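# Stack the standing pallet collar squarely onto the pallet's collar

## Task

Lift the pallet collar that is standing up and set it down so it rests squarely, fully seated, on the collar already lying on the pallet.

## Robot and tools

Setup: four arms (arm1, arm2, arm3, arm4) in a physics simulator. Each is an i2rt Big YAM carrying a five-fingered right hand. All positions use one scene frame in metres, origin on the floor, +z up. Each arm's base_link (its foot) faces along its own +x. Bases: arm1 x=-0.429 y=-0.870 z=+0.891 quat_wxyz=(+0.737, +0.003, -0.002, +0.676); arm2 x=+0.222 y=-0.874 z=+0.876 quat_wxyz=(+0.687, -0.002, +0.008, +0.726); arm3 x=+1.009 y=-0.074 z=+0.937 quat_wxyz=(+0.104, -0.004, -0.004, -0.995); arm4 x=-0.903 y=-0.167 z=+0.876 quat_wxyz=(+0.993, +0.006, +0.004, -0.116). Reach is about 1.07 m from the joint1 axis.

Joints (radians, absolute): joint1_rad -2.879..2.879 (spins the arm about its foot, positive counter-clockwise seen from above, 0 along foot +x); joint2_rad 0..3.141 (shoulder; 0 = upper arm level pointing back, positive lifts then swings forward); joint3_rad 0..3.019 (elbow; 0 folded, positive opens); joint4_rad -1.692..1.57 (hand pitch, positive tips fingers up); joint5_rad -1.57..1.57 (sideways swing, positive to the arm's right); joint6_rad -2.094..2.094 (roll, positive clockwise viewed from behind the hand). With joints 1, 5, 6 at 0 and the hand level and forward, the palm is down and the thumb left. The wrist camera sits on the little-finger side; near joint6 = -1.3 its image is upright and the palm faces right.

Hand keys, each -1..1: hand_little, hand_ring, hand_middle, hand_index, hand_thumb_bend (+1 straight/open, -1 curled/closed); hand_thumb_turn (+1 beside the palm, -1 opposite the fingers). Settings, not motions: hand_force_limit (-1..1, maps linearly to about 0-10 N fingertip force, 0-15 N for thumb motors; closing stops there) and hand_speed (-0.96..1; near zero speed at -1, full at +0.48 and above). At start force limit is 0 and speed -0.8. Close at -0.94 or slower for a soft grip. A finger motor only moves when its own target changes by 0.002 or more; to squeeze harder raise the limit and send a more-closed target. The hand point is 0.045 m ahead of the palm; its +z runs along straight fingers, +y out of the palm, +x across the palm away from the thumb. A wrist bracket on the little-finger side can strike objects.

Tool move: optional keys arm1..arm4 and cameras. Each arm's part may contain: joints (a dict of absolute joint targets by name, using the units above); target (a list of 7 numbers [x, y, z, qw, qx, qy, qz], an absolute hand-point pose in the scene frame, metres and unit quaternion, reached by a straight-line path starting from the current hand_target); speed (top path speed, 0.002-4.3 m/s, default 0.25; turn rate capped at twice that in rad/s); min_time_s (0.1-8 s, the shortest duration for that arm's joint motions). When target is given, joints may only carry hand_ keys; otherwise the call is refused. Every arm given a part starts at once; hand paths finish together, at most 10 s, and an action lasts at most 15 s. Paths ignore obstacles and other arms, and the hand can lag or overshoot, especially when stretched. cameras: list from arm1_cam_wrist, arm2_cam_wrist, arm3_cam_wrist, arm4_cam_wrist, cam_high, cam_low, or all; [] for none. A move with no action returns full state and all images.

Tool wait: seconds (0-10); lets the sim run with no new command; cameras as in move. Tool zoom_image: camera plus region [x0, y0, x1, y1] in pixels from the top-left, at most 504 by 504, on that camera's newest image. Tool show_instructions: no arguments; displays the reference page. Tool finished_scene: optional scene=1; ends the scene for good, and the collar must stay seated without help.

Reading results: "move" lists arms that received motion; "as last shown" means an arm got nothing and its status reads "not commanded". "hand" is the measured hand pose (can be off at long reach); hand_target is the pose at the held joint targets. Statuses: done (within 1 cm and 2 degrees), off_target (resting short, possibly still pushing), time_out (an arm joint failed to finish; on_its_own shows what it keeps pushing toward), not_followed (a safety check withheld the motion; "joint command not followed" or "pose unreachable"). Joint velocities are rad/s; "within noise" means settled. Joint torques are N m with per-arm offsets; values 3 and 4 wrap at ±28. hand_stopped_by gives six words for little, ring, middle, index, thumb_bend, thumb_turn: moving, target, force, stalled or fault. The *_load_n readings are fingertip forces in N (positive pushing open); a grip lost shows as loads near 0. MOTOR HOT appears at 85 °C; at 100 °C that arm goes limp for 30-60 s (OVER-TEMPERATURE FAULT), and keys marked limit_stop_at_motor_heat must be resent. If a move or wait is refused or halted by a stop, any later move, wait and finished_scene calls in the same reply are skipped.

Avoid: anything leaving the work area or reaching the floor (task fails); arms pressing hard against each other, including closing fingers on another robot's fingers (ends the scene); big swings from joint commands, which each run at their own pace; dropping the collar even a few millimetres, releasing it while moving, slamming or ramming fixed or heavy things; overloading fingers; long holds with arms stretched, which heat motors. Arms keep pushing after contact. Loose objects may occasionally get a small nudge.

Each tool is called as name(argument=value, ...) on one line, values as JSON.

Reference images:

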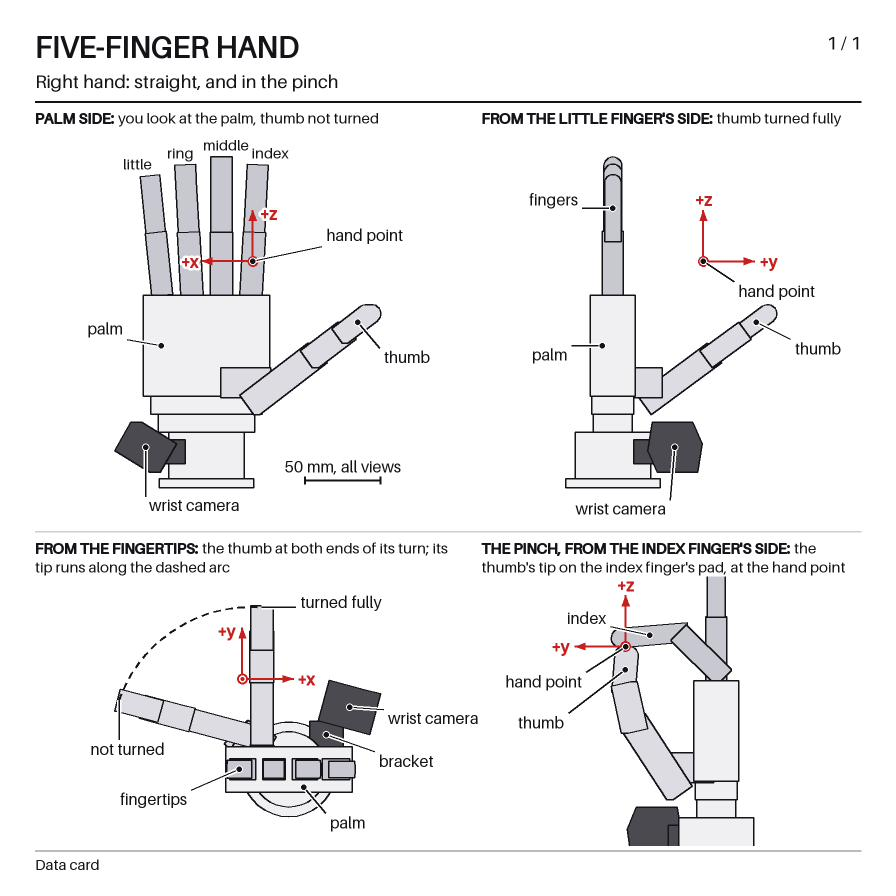

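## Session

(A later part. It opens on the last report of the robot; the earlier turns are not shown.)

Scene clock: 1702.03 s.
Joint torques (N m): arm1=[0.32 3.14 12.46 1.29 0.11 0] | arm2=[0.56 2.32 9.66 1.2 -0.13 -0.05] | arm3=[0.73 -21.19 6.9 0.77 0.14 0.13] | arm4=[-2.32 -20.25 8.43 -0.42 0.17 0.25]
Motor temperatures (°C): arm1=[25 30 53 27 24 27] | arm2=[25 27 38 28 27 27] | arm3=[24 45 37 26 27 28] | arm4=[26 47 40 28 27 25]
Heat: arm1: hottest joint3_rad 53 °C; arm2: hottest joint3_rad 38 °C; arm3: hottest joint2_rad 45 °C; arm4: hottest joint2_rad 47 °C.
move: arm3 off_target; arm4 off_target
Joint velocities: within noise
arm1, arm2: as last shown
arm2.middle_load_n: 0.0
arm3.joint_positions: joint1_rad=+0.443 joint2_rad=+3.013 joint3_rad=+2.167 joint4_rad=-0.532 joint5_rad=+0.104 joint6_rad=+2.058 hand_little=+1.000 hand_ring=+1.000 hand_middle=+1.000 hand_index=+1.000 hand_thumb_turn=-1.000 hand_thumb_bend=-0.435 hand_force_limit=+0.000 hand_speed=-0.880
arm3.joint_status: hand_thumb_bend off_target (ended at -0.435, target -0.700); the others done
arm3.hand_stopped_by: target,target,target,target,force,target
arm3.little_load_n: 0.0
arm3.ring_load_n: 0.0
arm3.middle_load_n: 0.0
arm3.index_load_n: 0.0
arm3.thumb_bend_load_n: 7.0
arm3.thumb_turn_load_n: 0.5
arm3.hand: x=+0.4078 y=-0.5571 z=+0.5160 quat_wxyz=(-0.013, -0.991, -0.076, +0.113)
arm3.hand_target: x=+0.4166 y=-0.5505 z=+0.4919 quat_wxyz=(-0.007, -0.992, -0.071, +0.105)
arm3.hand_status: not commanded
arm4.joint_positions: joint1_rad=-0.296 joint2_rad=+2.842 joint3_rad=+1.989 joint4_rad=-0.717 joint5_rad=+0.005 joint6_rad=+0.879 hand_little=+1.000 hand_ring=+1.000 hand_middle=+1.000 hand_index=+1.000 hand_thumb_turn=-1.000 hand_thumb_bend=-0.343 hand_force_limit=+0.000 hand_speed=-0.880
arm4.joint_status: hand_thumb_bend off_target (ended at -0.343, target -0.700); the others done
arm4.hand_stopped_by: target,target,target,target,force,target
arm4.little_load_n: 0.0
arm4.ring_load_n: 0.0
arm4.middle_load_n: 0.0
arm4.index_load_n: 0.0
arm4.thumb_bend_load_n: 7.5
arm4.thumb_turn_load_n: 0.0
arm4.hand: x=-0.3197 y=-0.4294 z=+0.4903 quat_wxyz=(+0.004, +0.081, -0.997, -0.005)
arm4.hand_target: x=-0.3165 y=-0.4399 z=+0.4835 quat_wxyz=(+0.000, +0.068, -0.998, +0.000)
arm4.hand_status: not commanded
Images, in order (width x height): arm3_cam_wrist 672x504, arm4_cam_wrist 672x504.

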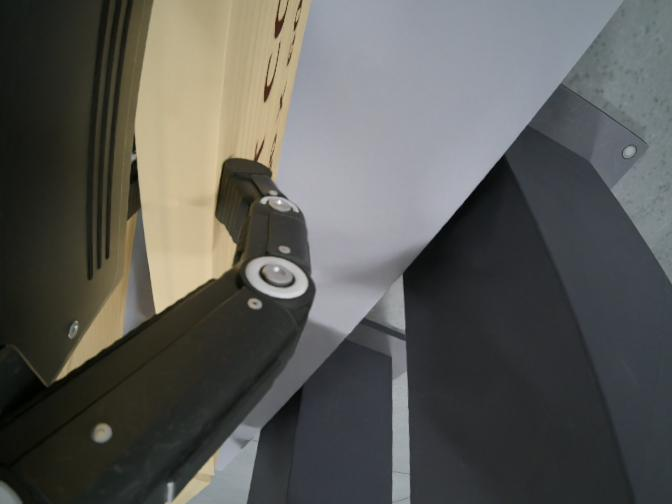

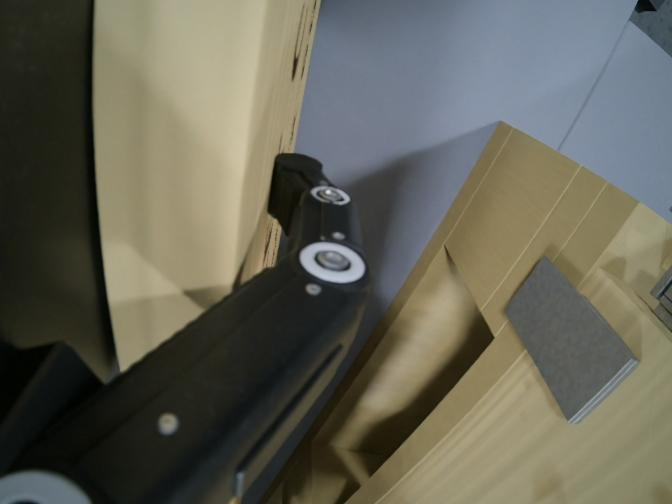

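move(arm3={"target": [0.4195, -0.573, 0.4905, 0.0124, 0.9875, 0.1179, -0.1038], "speed": 0.05}, arm4={"target": [-0.3203, -0.430, 0.483, 0, -0.1158, 0.9933, 0], "speed": 0.05}, cameras=["all"])

Scene clock: 1713.90 s.
Joint torques (N m): arm1=[0.5 3.25 12.42 1.29 0.11 0.01] | arm2=[0.5 2.43 9.66 1.17 -0.13 -0.04] | arm3=[1.61 -20.84 8.17 0.91 -0.23 0] | arm4=[-0.97 -20.54 7.56 -0.18 0.23 -0.11]
Motor temperatures (°C): arm1=[25 30 53 27 24 27] | arm2=[25 27 38 28 27 27] | arm3=[24 45 38 26 27 28] | arm4=[26 47 41 28 27 25]
Heat: arm1: hottest joint3_rad 53 °C; arm2: hottest joint3_rad 38 °C; arm3: hottest joint2_rad 45 °C; arm4: hottest joint2_rad 47 °C.
move: arm3 off_target; arm4 done
Joint velocities: within noise
arm1, arm2: as last shown
arm3.joint_positions: joint1_rad=+0.445 joint2_rad=+3.035 joint3_rad=+2.222 joint4_rad=-0.572 joint5_rad=+0.098 joint6_rad=+1.993 hand_little=+1.000 hand_ring=+1.000 hand_middle=+1.000 hand_index=+1.000 hand_thumb_turn=-1.000 hand_thumb_bend=-0.437 hand_force_limit=+0.000 hand_speed=-0.880
arm3.joint_status: not commanded
arm3.hand_stopped_by: target,target,target,target,force,target
arm3.little_load_n: 0.0
arm3.ring_load_n: 0.0
arm3.middle_load_n: 0.0
arm3.index_load_n: 0.0
arm3.thumb_bend_load_n: 0.0
arm3.thumb_turn_load_n: 0.0
arm3.hand: x=+0.4085 y=-0.5649 z=+0.5147 quat_wxyz=(-0.010, -0.988, -0.110, +0.109)
arm3.hand_target: x=+0.4210 y=-0.5715 z=+0.4922 quat_wxyz=(-0.013, -0.987, -0.118, +0.104)
arm3.hand_status: off_target (0.028 m and 1.1 deg from the pose sent, 0.032 m and 4.9 deg at the start)
arm4.joint_positions: joint1_rad=-0.296 joint2_rad=+2.842 joint3_rad=+1.989 joint4_rad=-0.714 joint5_rad=+0.004 joint6_rad=+0.836 hand_little=+1.000 hand_ring=+1.000 hand_middle=+1.000 hand_index=+1.000 hand_thumb_turn=-1.000 hand_thumb_bend=-0.343 hand_force_limit=+0.000 hand_speed=-0.880
arm4.joint_status: not commanded
arm4.hand_stopped_by: target,target,target,target,force,target
arm4.little_load_n: 0.0
arm4.ring_load_n: 0.0
arm4.middle_load_n: 0.0
arm4.index_load_n: 0.0
arm4.thumb_bend_load_n: 5.0
arm4.thumb_turn_load_n: 1.5
arm4.hand: x=-0.3219 y=-0.4286 z=+0.4901 quat_wxyz=(+0.002, +0.103, -0.995, -0.004)
arm4.hand_target: x=-0.3204 y=-0.4299 z=+0.4831 quat_wxyz=(+0.000, +0.116, -0.993, +0.000)
arm4.hand_status: done (0.007 m and 1.6 deg from the pose sent, 0.007 m and 4.1 deg at the start)
pictures: arm1_cam_wrist, arm2_cam_wrist, arm3_cam_wrist, arm4_cam_wrist, cam_high, cam_low
Images, in order (width x height): arm1_cam_wrist 672x504, arm2_cam_wrist 672x504, arm3_cam_wrist 672x504, arm4_cam_wrist 672x504, cam_high 896x504, cam_low 896x504.

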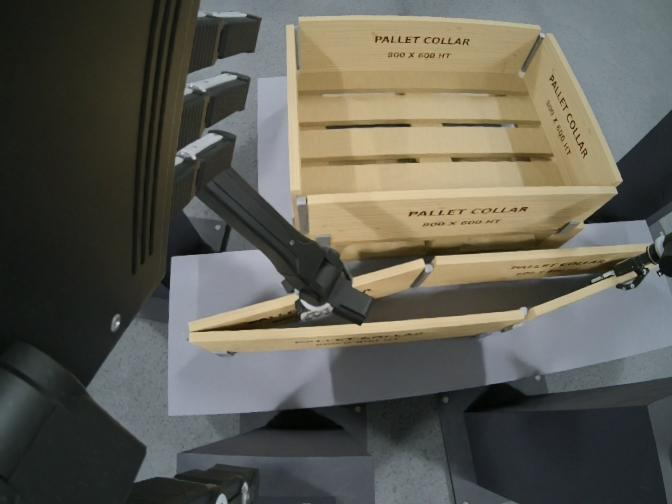

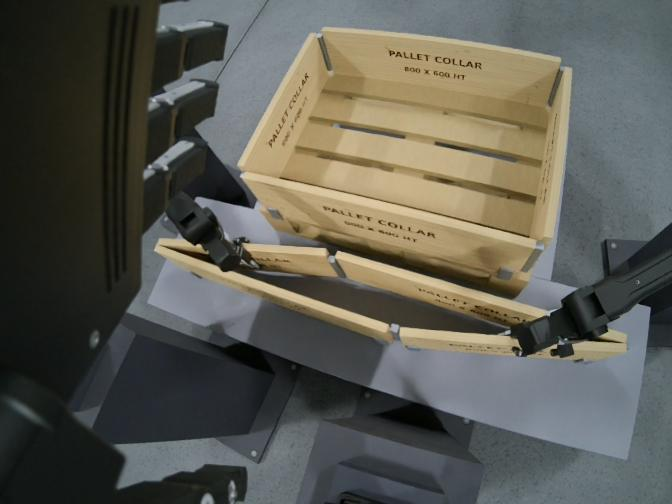

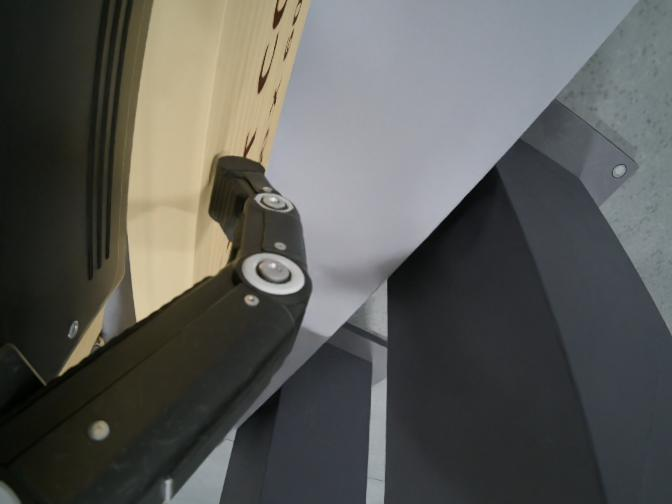

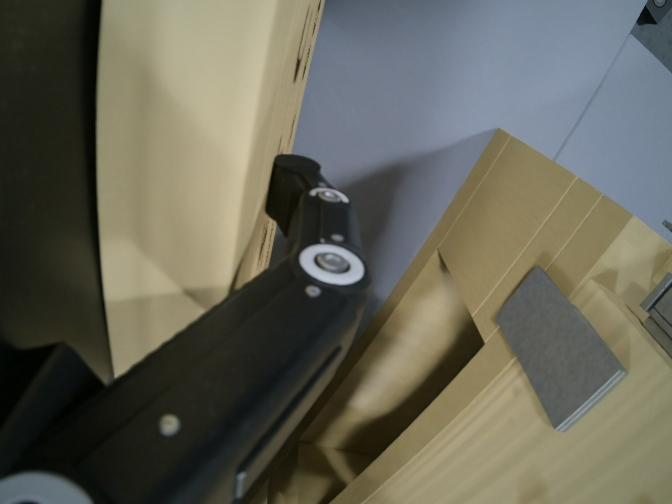

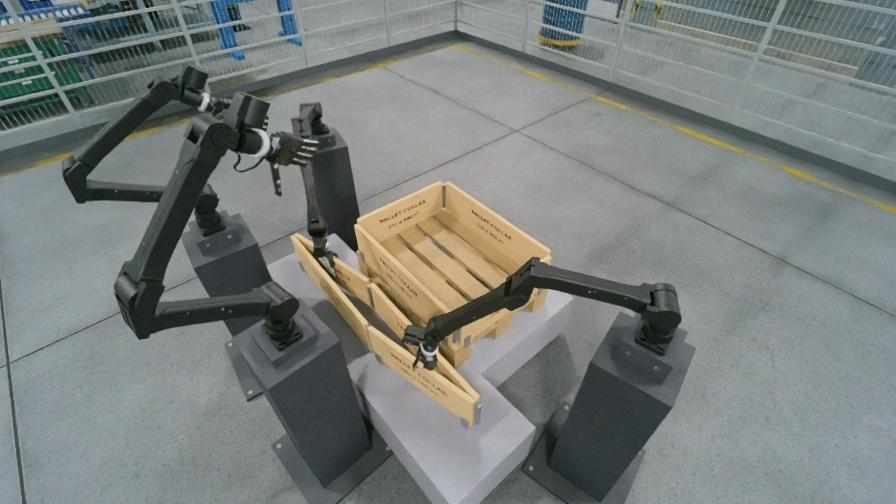

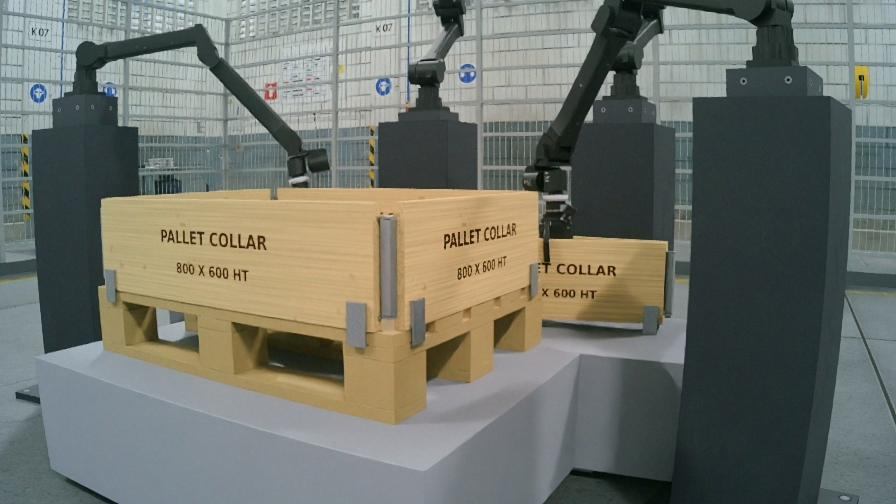

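move(arm3={"joints": {"hand_thumb_bend": 0.1, "hand_speed": -0.8}}, arm4={"joints": {"hand_thumb_bend": 0.1, "hand_speed": -0.8}}, arm2={"target": [0.185, -0.580, 0.80, 0, 0.9976, 0.0698, 0], "joints": {"hand_thumb_turn": -1}}, cameras=["all"])

Scene clock: 1743.47 s.
Joint torques (N m): arm1=[0.73 3.43 12.59 1.2 0.14 0] | arm2=[-0.44 -8.59 7.41 0.03 -0.07 0.09] | arm3=[1.61 -20.95 8.17 0.96 -0.23 0.01] | arm4=[-1.03 -20.42 7.53 -0.16 0.11 -0.01]
Motor temperatures (°C): arm1=[25 30 53 27 24 27] | arm2=[25 27 38 28 27 27] | arm3=[24 44 39 26 27 28] | arm4=[26 47 42 28 27 25]
Heat: arm1: hottest joint3_rad 53 °C; arm2: hottest joint3_rad 38 °C; arm3: hottest joint2_rad 44 °C; arm4: hottest joint2_rad 47 °C.
move: arm2 off_target; arm3 done; arm4 done
Joint velocities: within noise
arm1: as last shown
arm2.joint_positions: joint1_rad=+0.003 joint2_rad=+1.653 joint3_rad=+0.713 joint4_rad=-0.649 joint5_rad=+0.011 joint6_rad=-0.105 hand_little=+1.000 hand_ring=+1.000 hand_middle=+1.000 hand_index=+1.000 hand_thumb_turn=-1.000 hand_thumb_bend=+1.000 hand_force_limit=+0.000 hand_speed=-0.800
arm2.joint_status: all done
arm2.hand_stopped_by: target,target,target,target,target,target
arm2.little_load_n: 0.0
arm2.ring_load_n: 0.0
arm2.middle_load_n: 0.0
arm2.index_load_n: 0.0
arm2.thumb_bend_load_n: 0.0
arm2.thumb_turn_load_n: 0.0
arm2.hand: x=+0.1836 y=-0.5988 z=+0.7991 quat_wxyz=(+0.015, +0.997, +0.082, +0.001)
arm2.hand_target: x=+0.1852 y=-0.5804 z=+0.8005 quat_wxyz=(+0.000, +0.998, +0.070, +0.000)
arm2.hand_status: off_target (0.019 m and 2.2 deg from the pose sent, 0.562 m and 96.3 deg at the start)
arm3.joint_positions: joint1_rad=+0.445 joint2_rad=+3.035 joint3_rad=+2.222 joint4_rad=-0.572 joint5_rad=+0.098 joint6_rad=+1.992 hand_little=+1.000 hand_ring=+1.000 hand_middle=+1.000 hand_index=+1.000 hand_thumb_turn=-1.000 hand_thumb_bend=+0.100 hand_force_limit=+0.000 hand_speed=-0.800
arm3.joint_status: all done
arm3.hand_stopped_by: target,target,target,target,target,target
arm3.little_load_n: 0.0
arm3.ring_load_n: 0.0
arm3.middle_load_n: 0.0
arm3.index_load_n: 0.0
arm3.thumb_bend_load_n: 0.0
arm3.thumb_turn_load_n: 0.0
arm3.hand: x=+0.4085 y=-0.5649 z=+0.5145 quat_wxyz=(-0.010, -0.988, -0.111, +0.109)
arm3.hand_target: x=+0.4210 y=-0.5715 z=+0.4921 quat_wxyz=(-0.013, -0.987, -0.118, +0.104)
arm3.hand_status: not commanded
arm4.joint_positions: joint1_rad=-0.296 joint2_rad=+2.842 joint3_rad=+1.989 joint4_rad=-0.714 joint5_rad=+0.007 joint6_rad=+0.825 hand_little=+1.000 hand_ring=+1.000 hand_middle=+1.000 hand_index=+1.000 hand_thumb_turn=-1.000 hand_thumb_bend=+0.100 hand_force_limit=+0.000 hand_speed=-0.800
arm4.joint_status: all done
arm4.hand_stopped_by: target,target,target,target,target,target
arm4.little_load_n: 0.0
arm4.ring_load_n: 0.0
arm4.middle_load_n: 0.0
arm4.index_load_n: 0.0
arm4.thumb_bend_load_n: 0.0
arm4.thumb_turn_load_n: 0.0
arm4.hand: x=-0.3229 y=-0.4289 z=+0.4899 quat_wxyz=(+0.003, +0.108, -0.994, -0.003)
arm4.hand_target: x=-0.3204 y=-0.4299 z=+0.4831 quat_wxyz=(+0.000, +0.116, -0.993, +0.000)
arm4.hand_status: not commanded
pictures: arm1_cam_wrist, arm2_cam_wrist, arm3_cam_wrist, arm4_cam_wrist, cam_high, cam_low
Images, in order (width x height): arm1_cam_wrist 672x504, arm2_cam_wrist 672x504, arm3_cam_wrist 672x504, arm4_cam_wrist 672x504, cam_high 896x504, cam_low 896x504.

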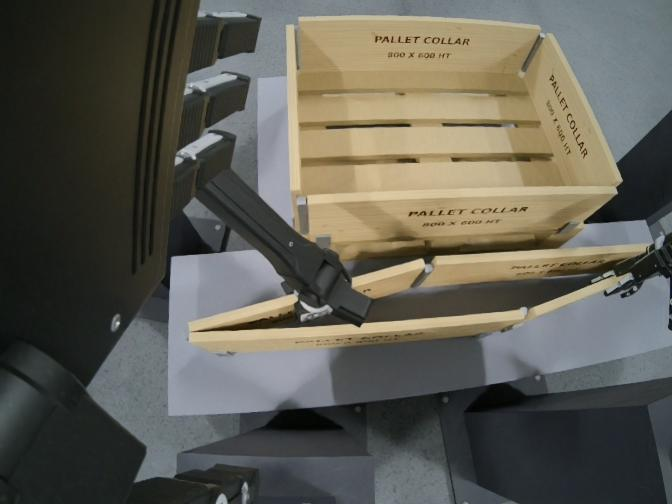

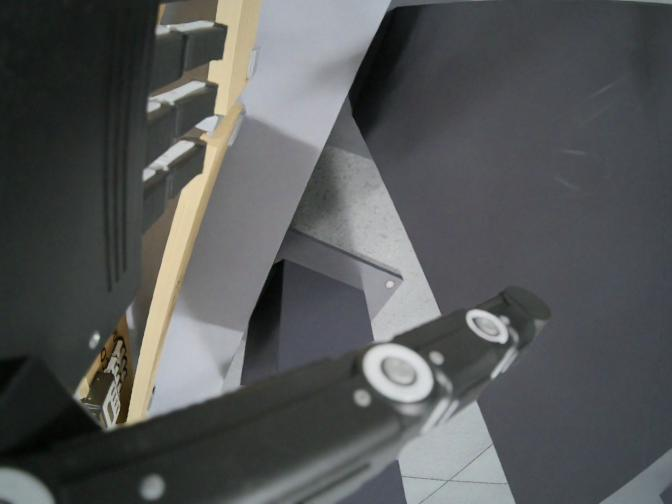

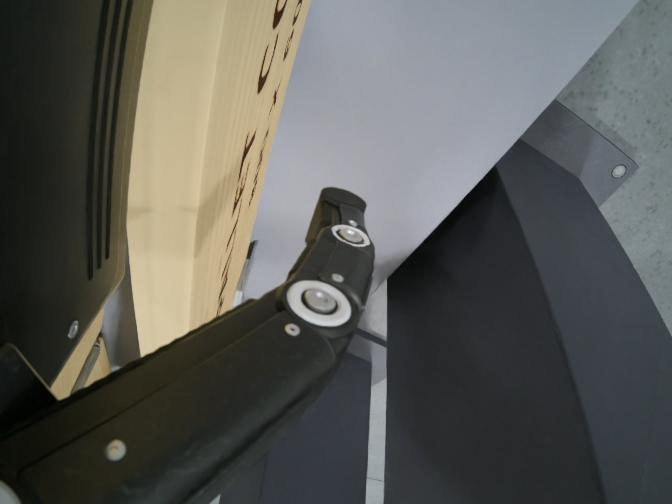

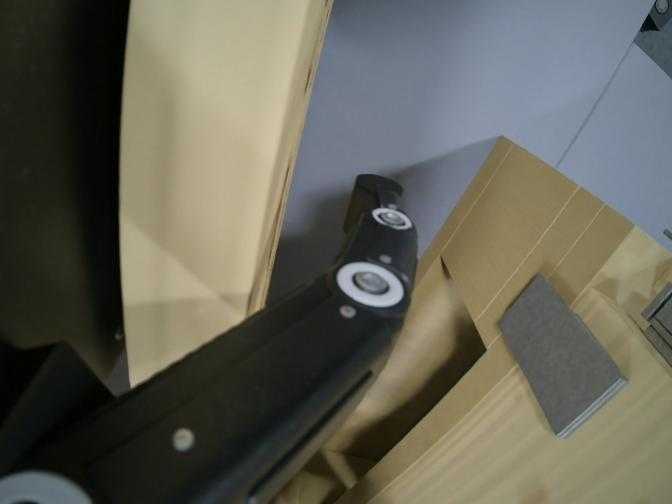

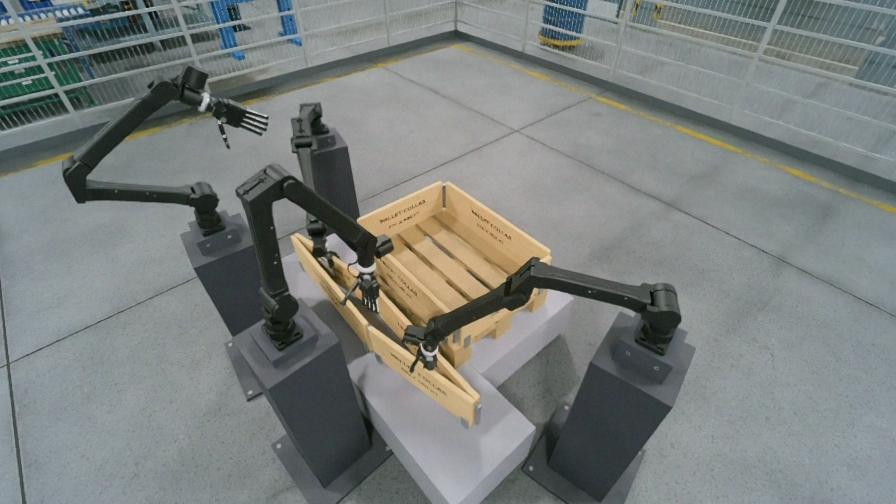

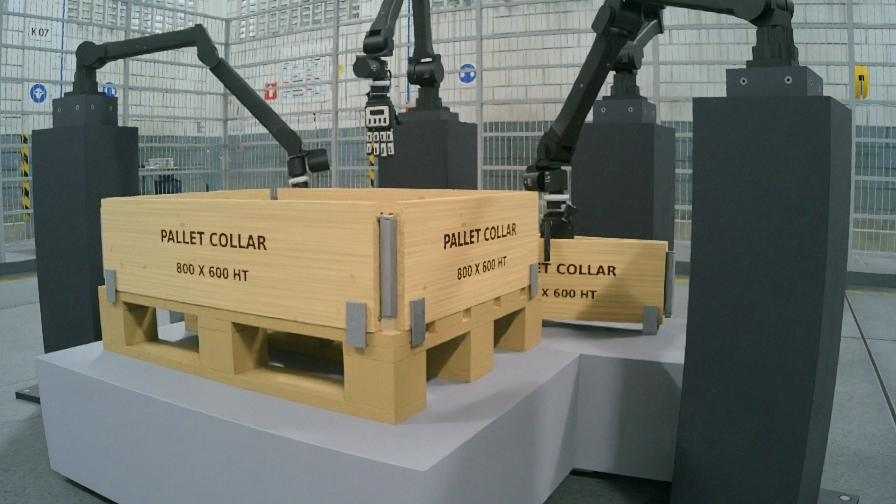

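move(arm2={"target": [0.195, -0.545, 0.66, 0, 0.9976, 0.0698, 0]}, cameras=["arm2_cam_wrist", "cam_high"])

zoom_image(camera="cam_high", region=[330, 200, 530, 400])

Scene clock: 1770.70 s.
Joint torques (N m): arm1=[0.38 3.14 12.44 1.46 0.13 -0.01] | arm2=[-0.56 -11.52 3.74 0.09 -0.07 -0.14] | arm3=[1.61 -20.89 8.16 0.96 -0.23 0] | arm4=[-0.91 -20.42 7.47 -0.18 0.11 -0.01]
Motor temperatures (°C): arm1=[25 30 54 27 24 27] | arm2=[25 28 37 28 27 27] | arm3=[24 44 40 26 27 28] | arm4=[26 47 42 28 27 25]
Heat: arm1: hottest joint3_rad 54 °C; arm2: hottest joint3_rad 37 °C; arm3: hottest joint2_rad 44 °C; arm4: hottest joint2_rad 47 °C.
move: arm2 off_target
Joint velocities: within noise
arm1, arm3, arm4: as last shown
arm1.thumb_bend_load_n: -0.5
arm2.joint_positions: joint1_rad=-0.028 joint2_rad=+2.095 joint3_rad=+0.834 joint4_rad=-0.313 joint5_rad=+0.011 joint6_rad=-0.115 hand_little=+1.000 hand_ring=+1.000 hand_middle=+1.000 hand_index=+1.000 hand_thumb_turn=-1.000 hand_thumb_bend=+1.000 hand_force_limit=+0.000 hand_speed=-0.800
arm2.joint_status: not commanded
arm2.hand_stopped_by: target,target,target,target,target,target
arm2.little_load_n: 0.0
arm2.ring_load_n: 0.0
arm2.middle_load_n: 0.0
arm2.index_load_n: 0.0
arm2.thumb_bend_load_n: 0.0
arm2.thumb_turn_load_n: 0.0
arm2.hand: x=+0.1903 y=-0.5550 z=+0.6643 quat_wxyz=(+0.008, +0.997, +0.072, +0.001)
arm2.hand_target: x=+0.1950 y=-0.5452 z=+0.6603 quat_wxyz=(+0.000, +0.998, +0.070, +0.000)
arm2.hand_status: off_target (0.012 m and 0.9 deg from the pose sent, 0.150 m and 2.2 deg at the start)
Images, in order (width x height): arm2_cam_wrist 672x504, cam_high 896x504.

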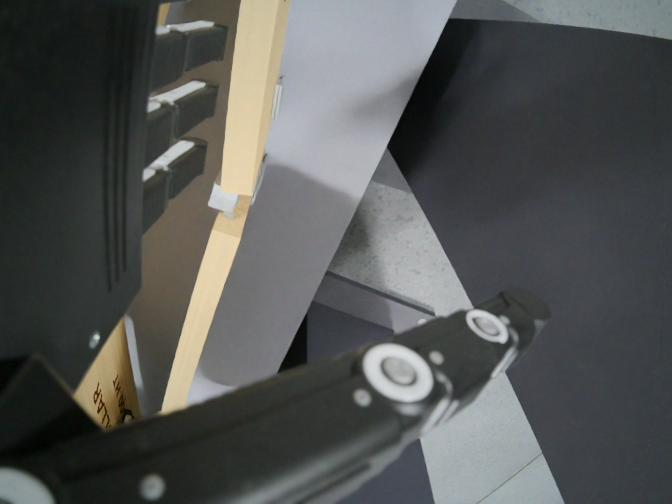

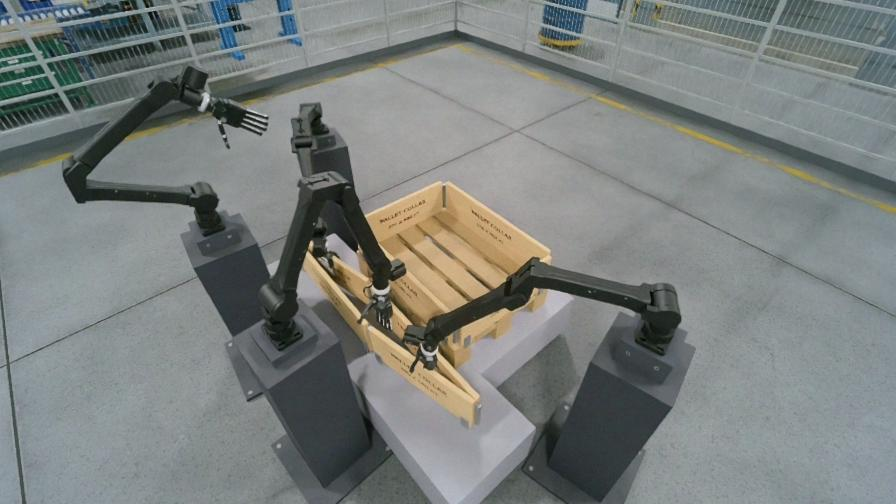

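Scaled by 2.520.

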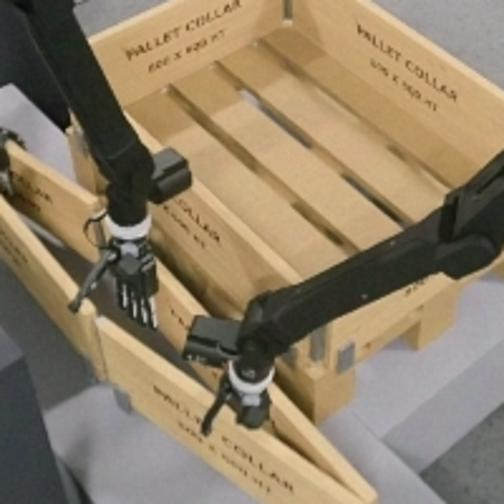

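move(arm2={"target": [0.196, -0.526, 0.60, 0, 0.9976, 0.0698, 0], "speed": 0.12}, cameras=["arm2_cam_wrist"])

Scene clock: 1787.47 s.
Joint torques (N m): arm1=[0.79 3.31 12.51 1.4 0.1 -0.02] | arm2=[-0.56 -12.69 2.73 0.2 -0.06 -0.15] | arm3=[1.61 -20.95 8.17 0.99 -0.24 0.01] | arm4=[-1.26 -20.13 7.6 -0.2 0.09 -0.01]
Motor temperatures (°C): arm1=[25 30 54 27 24 27] | arm2=[25 28 36 28 27 27] | arm3=[24 44 40 26 27 28] | arm4=[25 46 42 28 27 25]
Heat: arm1: hottest joint3_rad 54 °C; arm2: hottest joint3_rad 36 °C; arm3: hottest joint2_rad 44 °C; arm4: hottest joint2_rad 46 °C.
move: arm2 off_target
Joint velocities: within noise
arm1, arm3, arm4: as last shown
arm1.ring_load_n: 0.5
arm1.thumb_bend_load_n: 0.0
arm2.joint_positions: joint1_rad=-0.031 joint2_rad=+2.280 joint3_rad=+0.942 joint4_rad=-0.233 joint5_rad=+0.011 joint6_rad=-0.120 hand_little=+1.000 hand_ring=+1.000 hand_middle=+1.000 hand_index=+1.000 hand_thumb_turn=-1.000 hand_thumb_bend=+1.000 hand_force_limit=+0.000 hand_speed=-0.800
arm2.joint_status: not commanded
arm2.hand_stopped_by: target,target,target,target,target,target
arm2.little_load_n: 0.0
arm2.ring_load_n: 0.0
arm2.middle_load_n: 0.0
arm2.index_load_n: 0.0
arm2.thumb_bend_load_n: 0.0
arm2.thumb_turn_load_n: 0.0
arm2.hand: x=+0.1905 y=-0.5337 z=+0.6051 quat_wxyz=(+0.007, +0.997, +0.072, +0.001)
arm2.hand_target: x=+0.1960 y=-0.5262 z=+0.6002 quat_wxyz=(+0.000, +0.998, +0.070, +0.000)
arm2.hand_status: off_target (0.011 m and 0.8 deg from the pose sent, 0.071 m and 0.9 deg at the start)
Images, in order (width x height): arm2_cam_wrist 672x504.

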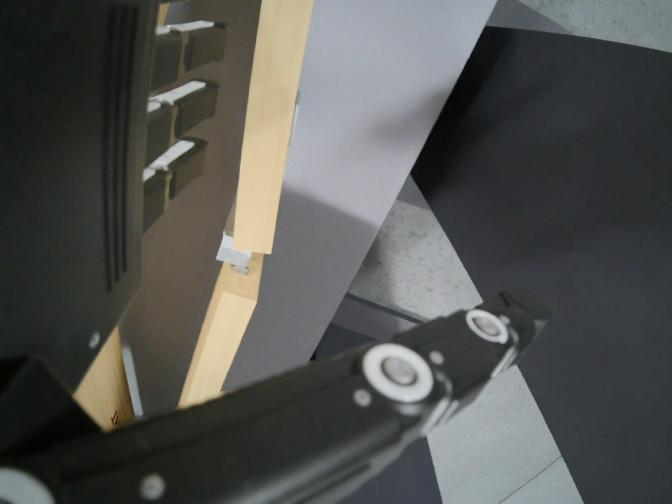

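move(arm2={"target": [0.196, -0.525, 0.484, 0, 0.9976, 0.0698, 0], "speed": 0.12}, cameras=["arm2_cam_wrist", "cam_high", "arm1_cam_wrist"])

zoom_image(camera="cam_high", region=[300, 200, 500, 400])

Scene clock: 1801.03 s.
Joint torques (N m): arm1=[0.97 2.78 12.63 1.24 0.15 0] | arm2=[-0.67 -13.86 0.96 0.12 -0.07 -0.14] | arm3=[1.61 -20.84 8.16 0.98 -0.23 0.01] | arm4=[-1.2 -20.6 7.6 -0.13 0.1 -0.02]
Motor temperatures (°C): arm1=[25 30 54 27 24 27] | arm2=[25 29 35 28 27 27] | arm3=[24 43 40 26 27 28] | arm4=[25 46 42 28 27 25]
Heat: arm1: hottest joint3_rad 54 °C; arm2: hottest joint3_rad 35 °C; arm3: hottest joint2_rad 43 °C; arm4: hottest joint2_rad 46 °C.
move: arm2 done
Joint velocities: within noise
arm1, arm3, arm4: as last shown
arm1.ring_load_n: 0.0
arm1.middle_load_n: -0.5
arm1.index_load_n: 0.5
arm2.joint_positions: joint1_rad=-0.033 joint2_rad=+2.601 joint3_rad=+1.117 joint4_rad=-0.082 joint5_rad=+0.011 joint6_rad=-0.122 hand_little=+1.000 hand_ring=+1.000 hand_middle=+1.000 hand_index=+1.000 hand_thumb_turn=-1.000 hand_thumb_bend=+1.000 hand_force_limit=+0.000 hand_speed=-0.800
arm2.joint_status: not commanded
arm2.hand_stopped_by: target,target,target,target,target,target
arm2.little_load_n: 0.0
arm2.ring_load_n: 0.0
arm2.middle_load_n: 0.0
arm2.index_load_n: -0.5
arm2.thumb_bend_load_n: 0.0
arm2.thumb_turn_load_n: 0.0
arm2.hand: x=+0.1904 y=-0.5276 z=+0.4892 quat_wxyz=(+0.004, +0.997, +0.072, +0.001)
arm2.hand_target: x=+0.1960 y=-0.5251 z=+0.4841 quat_wxyz=(+0.000, +0.998, +0.070, +0.000)
arm2.hand_status: done (0.008 m and 0.6 deg from the pose sent, 0.121 m and 0.8 deg at the start)
pictures: arm1_cam_wrist, arm2_cam_wrist, cam_high
Images, in order (width x height): arm1_cam_wrist 672x504, arm2_cam_wrist 672x504, cam_high 896x504.

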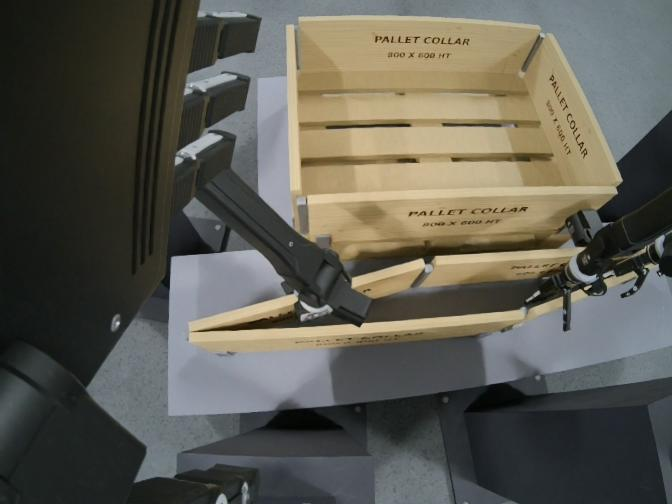

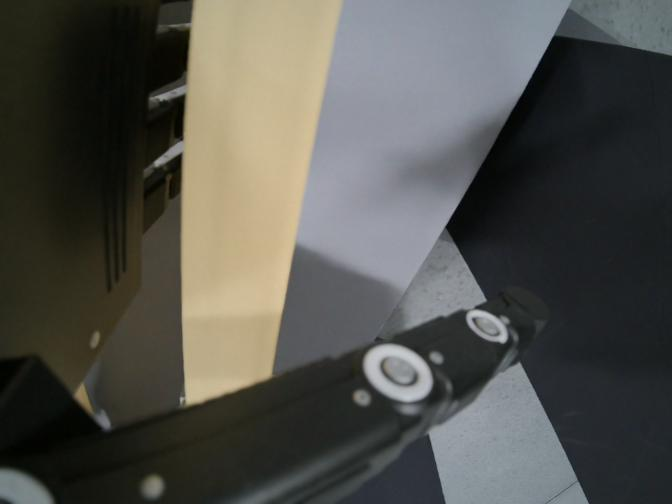

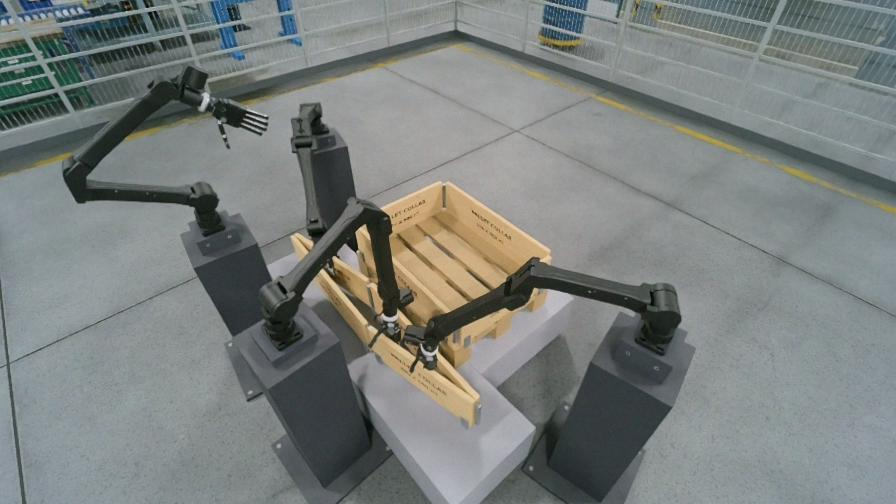

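Scaled by 2.520.

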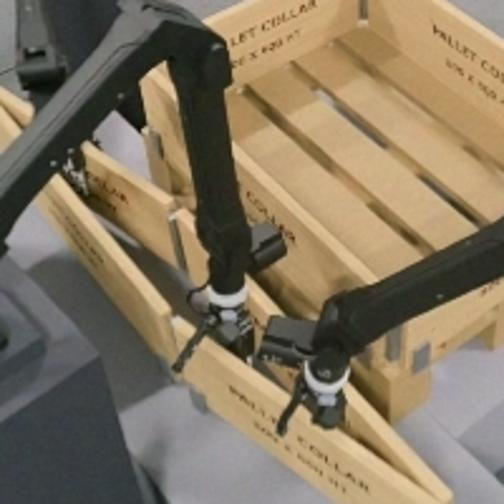

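move(arm1={"target": [-0.07, -0.555, 0.76, 0, 0.9995, -0.0305, 0], "joints": {"hand_thumb_turn": -1}}, cameras=["arm1_cam_wrist", "arm2_cam_wrist", "cam_high"])

Scene clock: 1815.70 s.
Joint torques (N m): arm1=[-0.44 -15.15 7.82 -0.13 0.08 -0.01] | arm2=[-0.67 -13.74 1.01 0.13 -0.07 -0.14] | arm3=[1.61 -20.89 8.17 0.99 -0.23 0] | arm4=[-1.2 -20.72 7.64 -0.14 0.09 0.02]
Motor temperatures (°C): arm1=[25 30 54 27 24 27] | arm2=[25 29 34 28 27 27] | arm3=[24 43 41 26 27 28] | arm4=[25 46 42 28 27 25]
Heat: arm1: hottest joint3_rad 54 °C; arm2: hottest joint3_rad 34 °C; arm3: hottest joint2_rad 43 °C; arm4: hottest joint2_rad 46 °C.
move: arm1 off_target
Joint velocities: within noise
arm1.joint_positions: joint1_rad=-0.721 joint2_rad=+2.121 joint3_rad=+1.280 joint4_rad=-0.747 joint5_rad=+0.003 joint6_rad=-0.766 hand_little=+1.000 hand_ring=+1.000 hand_middle=+1.000 hand_index=+1.000 hand_thumb_turn=-1.000 hand_thumb_bend=+1.000 hand_force_limit=+0.000 hand_speed=-0.800
arm1.joint_status: all done
arm1.hand_stopped_by: target,target,target,target,target,target
arm1.little_load_n: 0.0
arm1.ring_load_n: 0.0
arm1.middle_load_n: 0.0
arm1.index_load_n: -0.5
arm1.thumb_bend_load_n: 0.0
arm1.thumb_turn_load_n: 0.0
arm1.hand: x=-0.0803 y=-0.5633 z=+0.7582 quat_wxyz=(+0.004, +1.000, -0.021, -0.006)
arm1.hand_target: x=-0.0701 y=-0.5553 z=+0.7602 quat_wxyz=(+0.000, +1.000, -0.030, +0.000)
arm1.hand_status: off_target (0.013 m and 1.4 deg from the pose sent, 0.563 m and 86.9 deg at the start)
arm2, arm3, arm4: as last shown
arm2.index_load_n: 0.0
Images, in order (width x height): arm1_cam_wrist 672x504, arm2_cam_wrist 672x504, cam_high 896x504.

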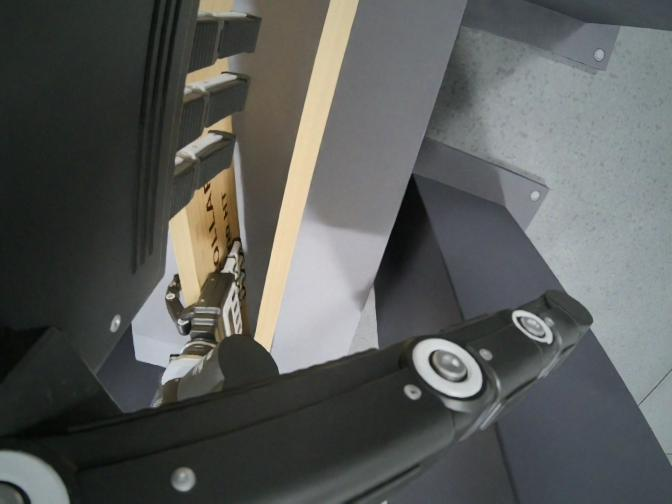

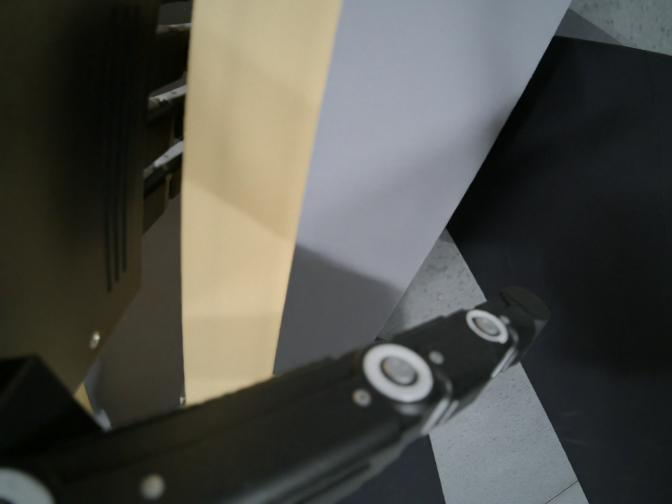

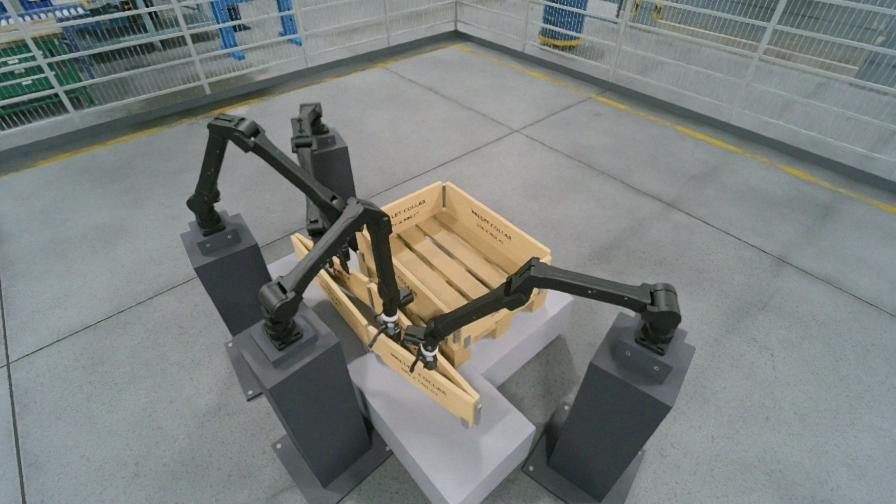

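move(arm1={"target": [-0.042, -0.540, 0.64, 0, 0.9984, -0.0558, 0]}, cameras=["arm1_cam_wrist"])

Scene clock: 1841.23 s.
Joint torques (N m): arm1=[-0.03 -17.67 6.46 0.57 0.09 -0.01] | arm2=[-0.44 -13.68 1.01 0.13 -0.07 -0.14] | arm3=[1.61 -20.89 8.14 0.96 -0.23 0] | arm4=[-1.38 -20.31 7.49 -0.16 0.14 -0.02]
Motor temperatures (°C): arm1=[25 31 51 27 24 27] | arm2=[25 29 33 28 27 27] | arm3=[24 43 41 26 27 28] | arm4=[25 46 42 28 27 25]
Heat: arm1: hottest joint3_rad 51 °C; arm2: hottest joint3_rad 33 °C; arm3: hottest joint2_rad 43 °C; arm4: hottest joint2_rad 46 °C.
move: arm1 off_target
Joint velocities: within noise
arm1.joint_positions: joint1_rad=-0.741 joint2_rad=+2.419 joint3_rad=+1.445 joint4_rad=-0.628 joint5_rad=+0.003 joint6_rad=-0.737 hand_little=+1.000 hand_ring=+1.000 hand_middle=+1.000 hand_index=+1.000 hand_thumb_turn=-1.000 hand_thumb_bend=+1.000 hand_force_limit=+0.000 hand_speed=-0.800
arm1.joint_status: not commanded
arm1.hand_stopped_by: target,target,target,target,target,target
arm1.little_load_n: 0.0
arm1.ring_load_n: 0.0
arm1.middle_load_n: 0.0
arm1.index_load_n: 0.0
arm1.thumb_bend_load_n: 0.0
arm1.thumb_turn_load_n: 0.0
arm1.hand: x=-0.0549 y=-0.5488 z=+0.6401 quat_wxyz=(+0.009, +0.999, -0.045, -0.011)
arm1.hand_target: x=-0.0421 y=-0.5402 z=+0.6403 quat_wxyz=(+0.000, +0.998, -0.056, +0.000)
arm1.hand_status: off_target (0.016 m and 2.1 deg from the pose sent, 0.126 m and 4.1 deg at the start)
arm2, arm3, arm4: as last shown
arm2.middle_load_n: -0.5
Images, in order (width x height): arm1_cam_wrist 672x504.

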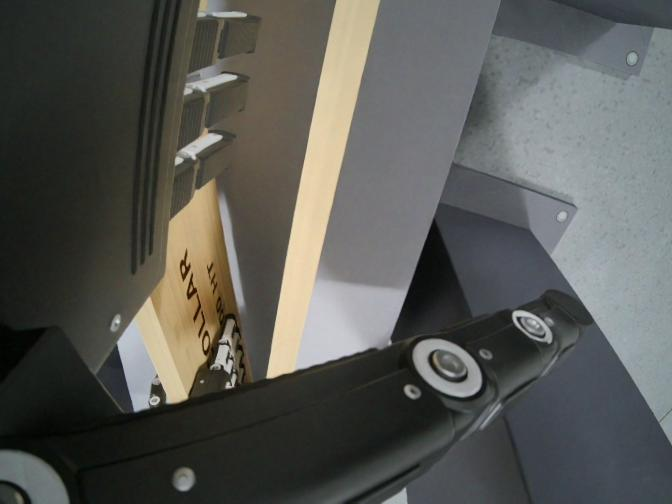

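move(arm1={"target": [-0.042, -0.553, 0.58, 0, 0.9984, -0.0558, 0], "speed": 0.12}, cameras=["arm1_cam_wrist"])

Scene clock: 1852.10 s.
Joint torques (N m): arm1=[0.03 -17.61 5.7 0.54 0.08 -0.14] | arm2=[-0.62 -13.68 0.98 0.13 -0.08 -0.13] | arm3=[1.67 -20.95 8.16 0.96 -0.23 0.01] | arm4=[-1.67 -20.6 7.51 -0.18 0.11 -0.04]
Motor temperatures (°C): arm1=[25 32 51 27 24 27] | arm2=[25 29 33 28 27 27] | arm3=[24 43 41 26 27 28] | arm4=[25 46 42 28 27 25]
Heat: arm1: hottest joint3_rad 51 °C; arm2: hottest joint3_rad 33 °C; arm3: hottest joint2_rad 43 °C; arm4: hottest joint2_rad 46 °C.
move: arm1 off_target
Joint velocities: within noise
arm1.joint_positions: joint1_rad=-0.758 joint2_rad=+2.537 joint3_rad=+1.474 joint4_rad=-0.536 joint5_rad=+0.003 joint6_rad=-0.737 hand_little=+1.000 hand_ring=+1.000 hand_middle=+1.000 hand_index=+1.000 hand_thumb_turn=-1.000 hand_thumb_bend=+1.000 hand_force_limit=+0.000 hand_speed=-0.800
arm1.joint_status: not commanded
arm1.hand_stopped_by: target,target,target,target,target,target
arm1.little_load_n: -0.5
arm1.ring_load_n: 0.0
arm1.middle_load_n: 0.0
arm1.index_load_n: 0.0
arm1.thumb_bend_load_n: 0.0
arm1.thumb_turn_load_n: 0.0
arm1.hand: x=-0.0546 y=-0.5594 z=+0.5820 quat_wxyz=(+0.008, +0.998, -0.053, -0.010)
arm1.hand_target: x=-0.0421 y=-0.5532 z=+0.5803 quat_wxyz=(+0.000, +0.998, -0.056, +0.000)
arm1.hand_status: off_target (0.014 m and 1.5 deg from the pose sent, 0.062 m and 2.1 deg at the start)
arm2, arm3, arm4: as last shown
arm2.ring_load_n: -0.5
arm2.middle_load_n: 0.0
Images, in order (width x height): arm1_cam_wrist 672x504.

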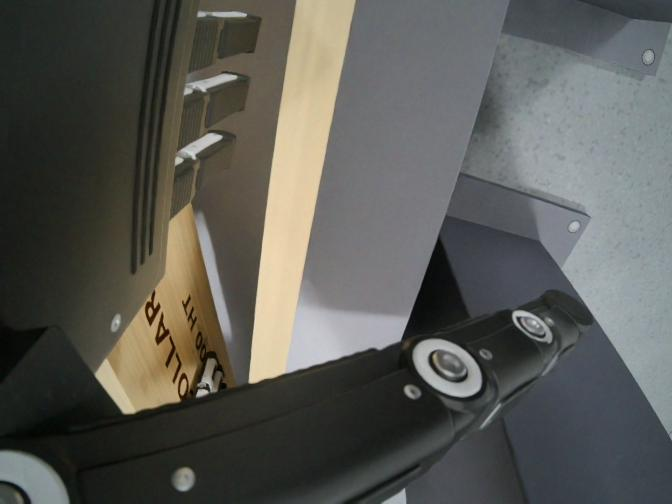

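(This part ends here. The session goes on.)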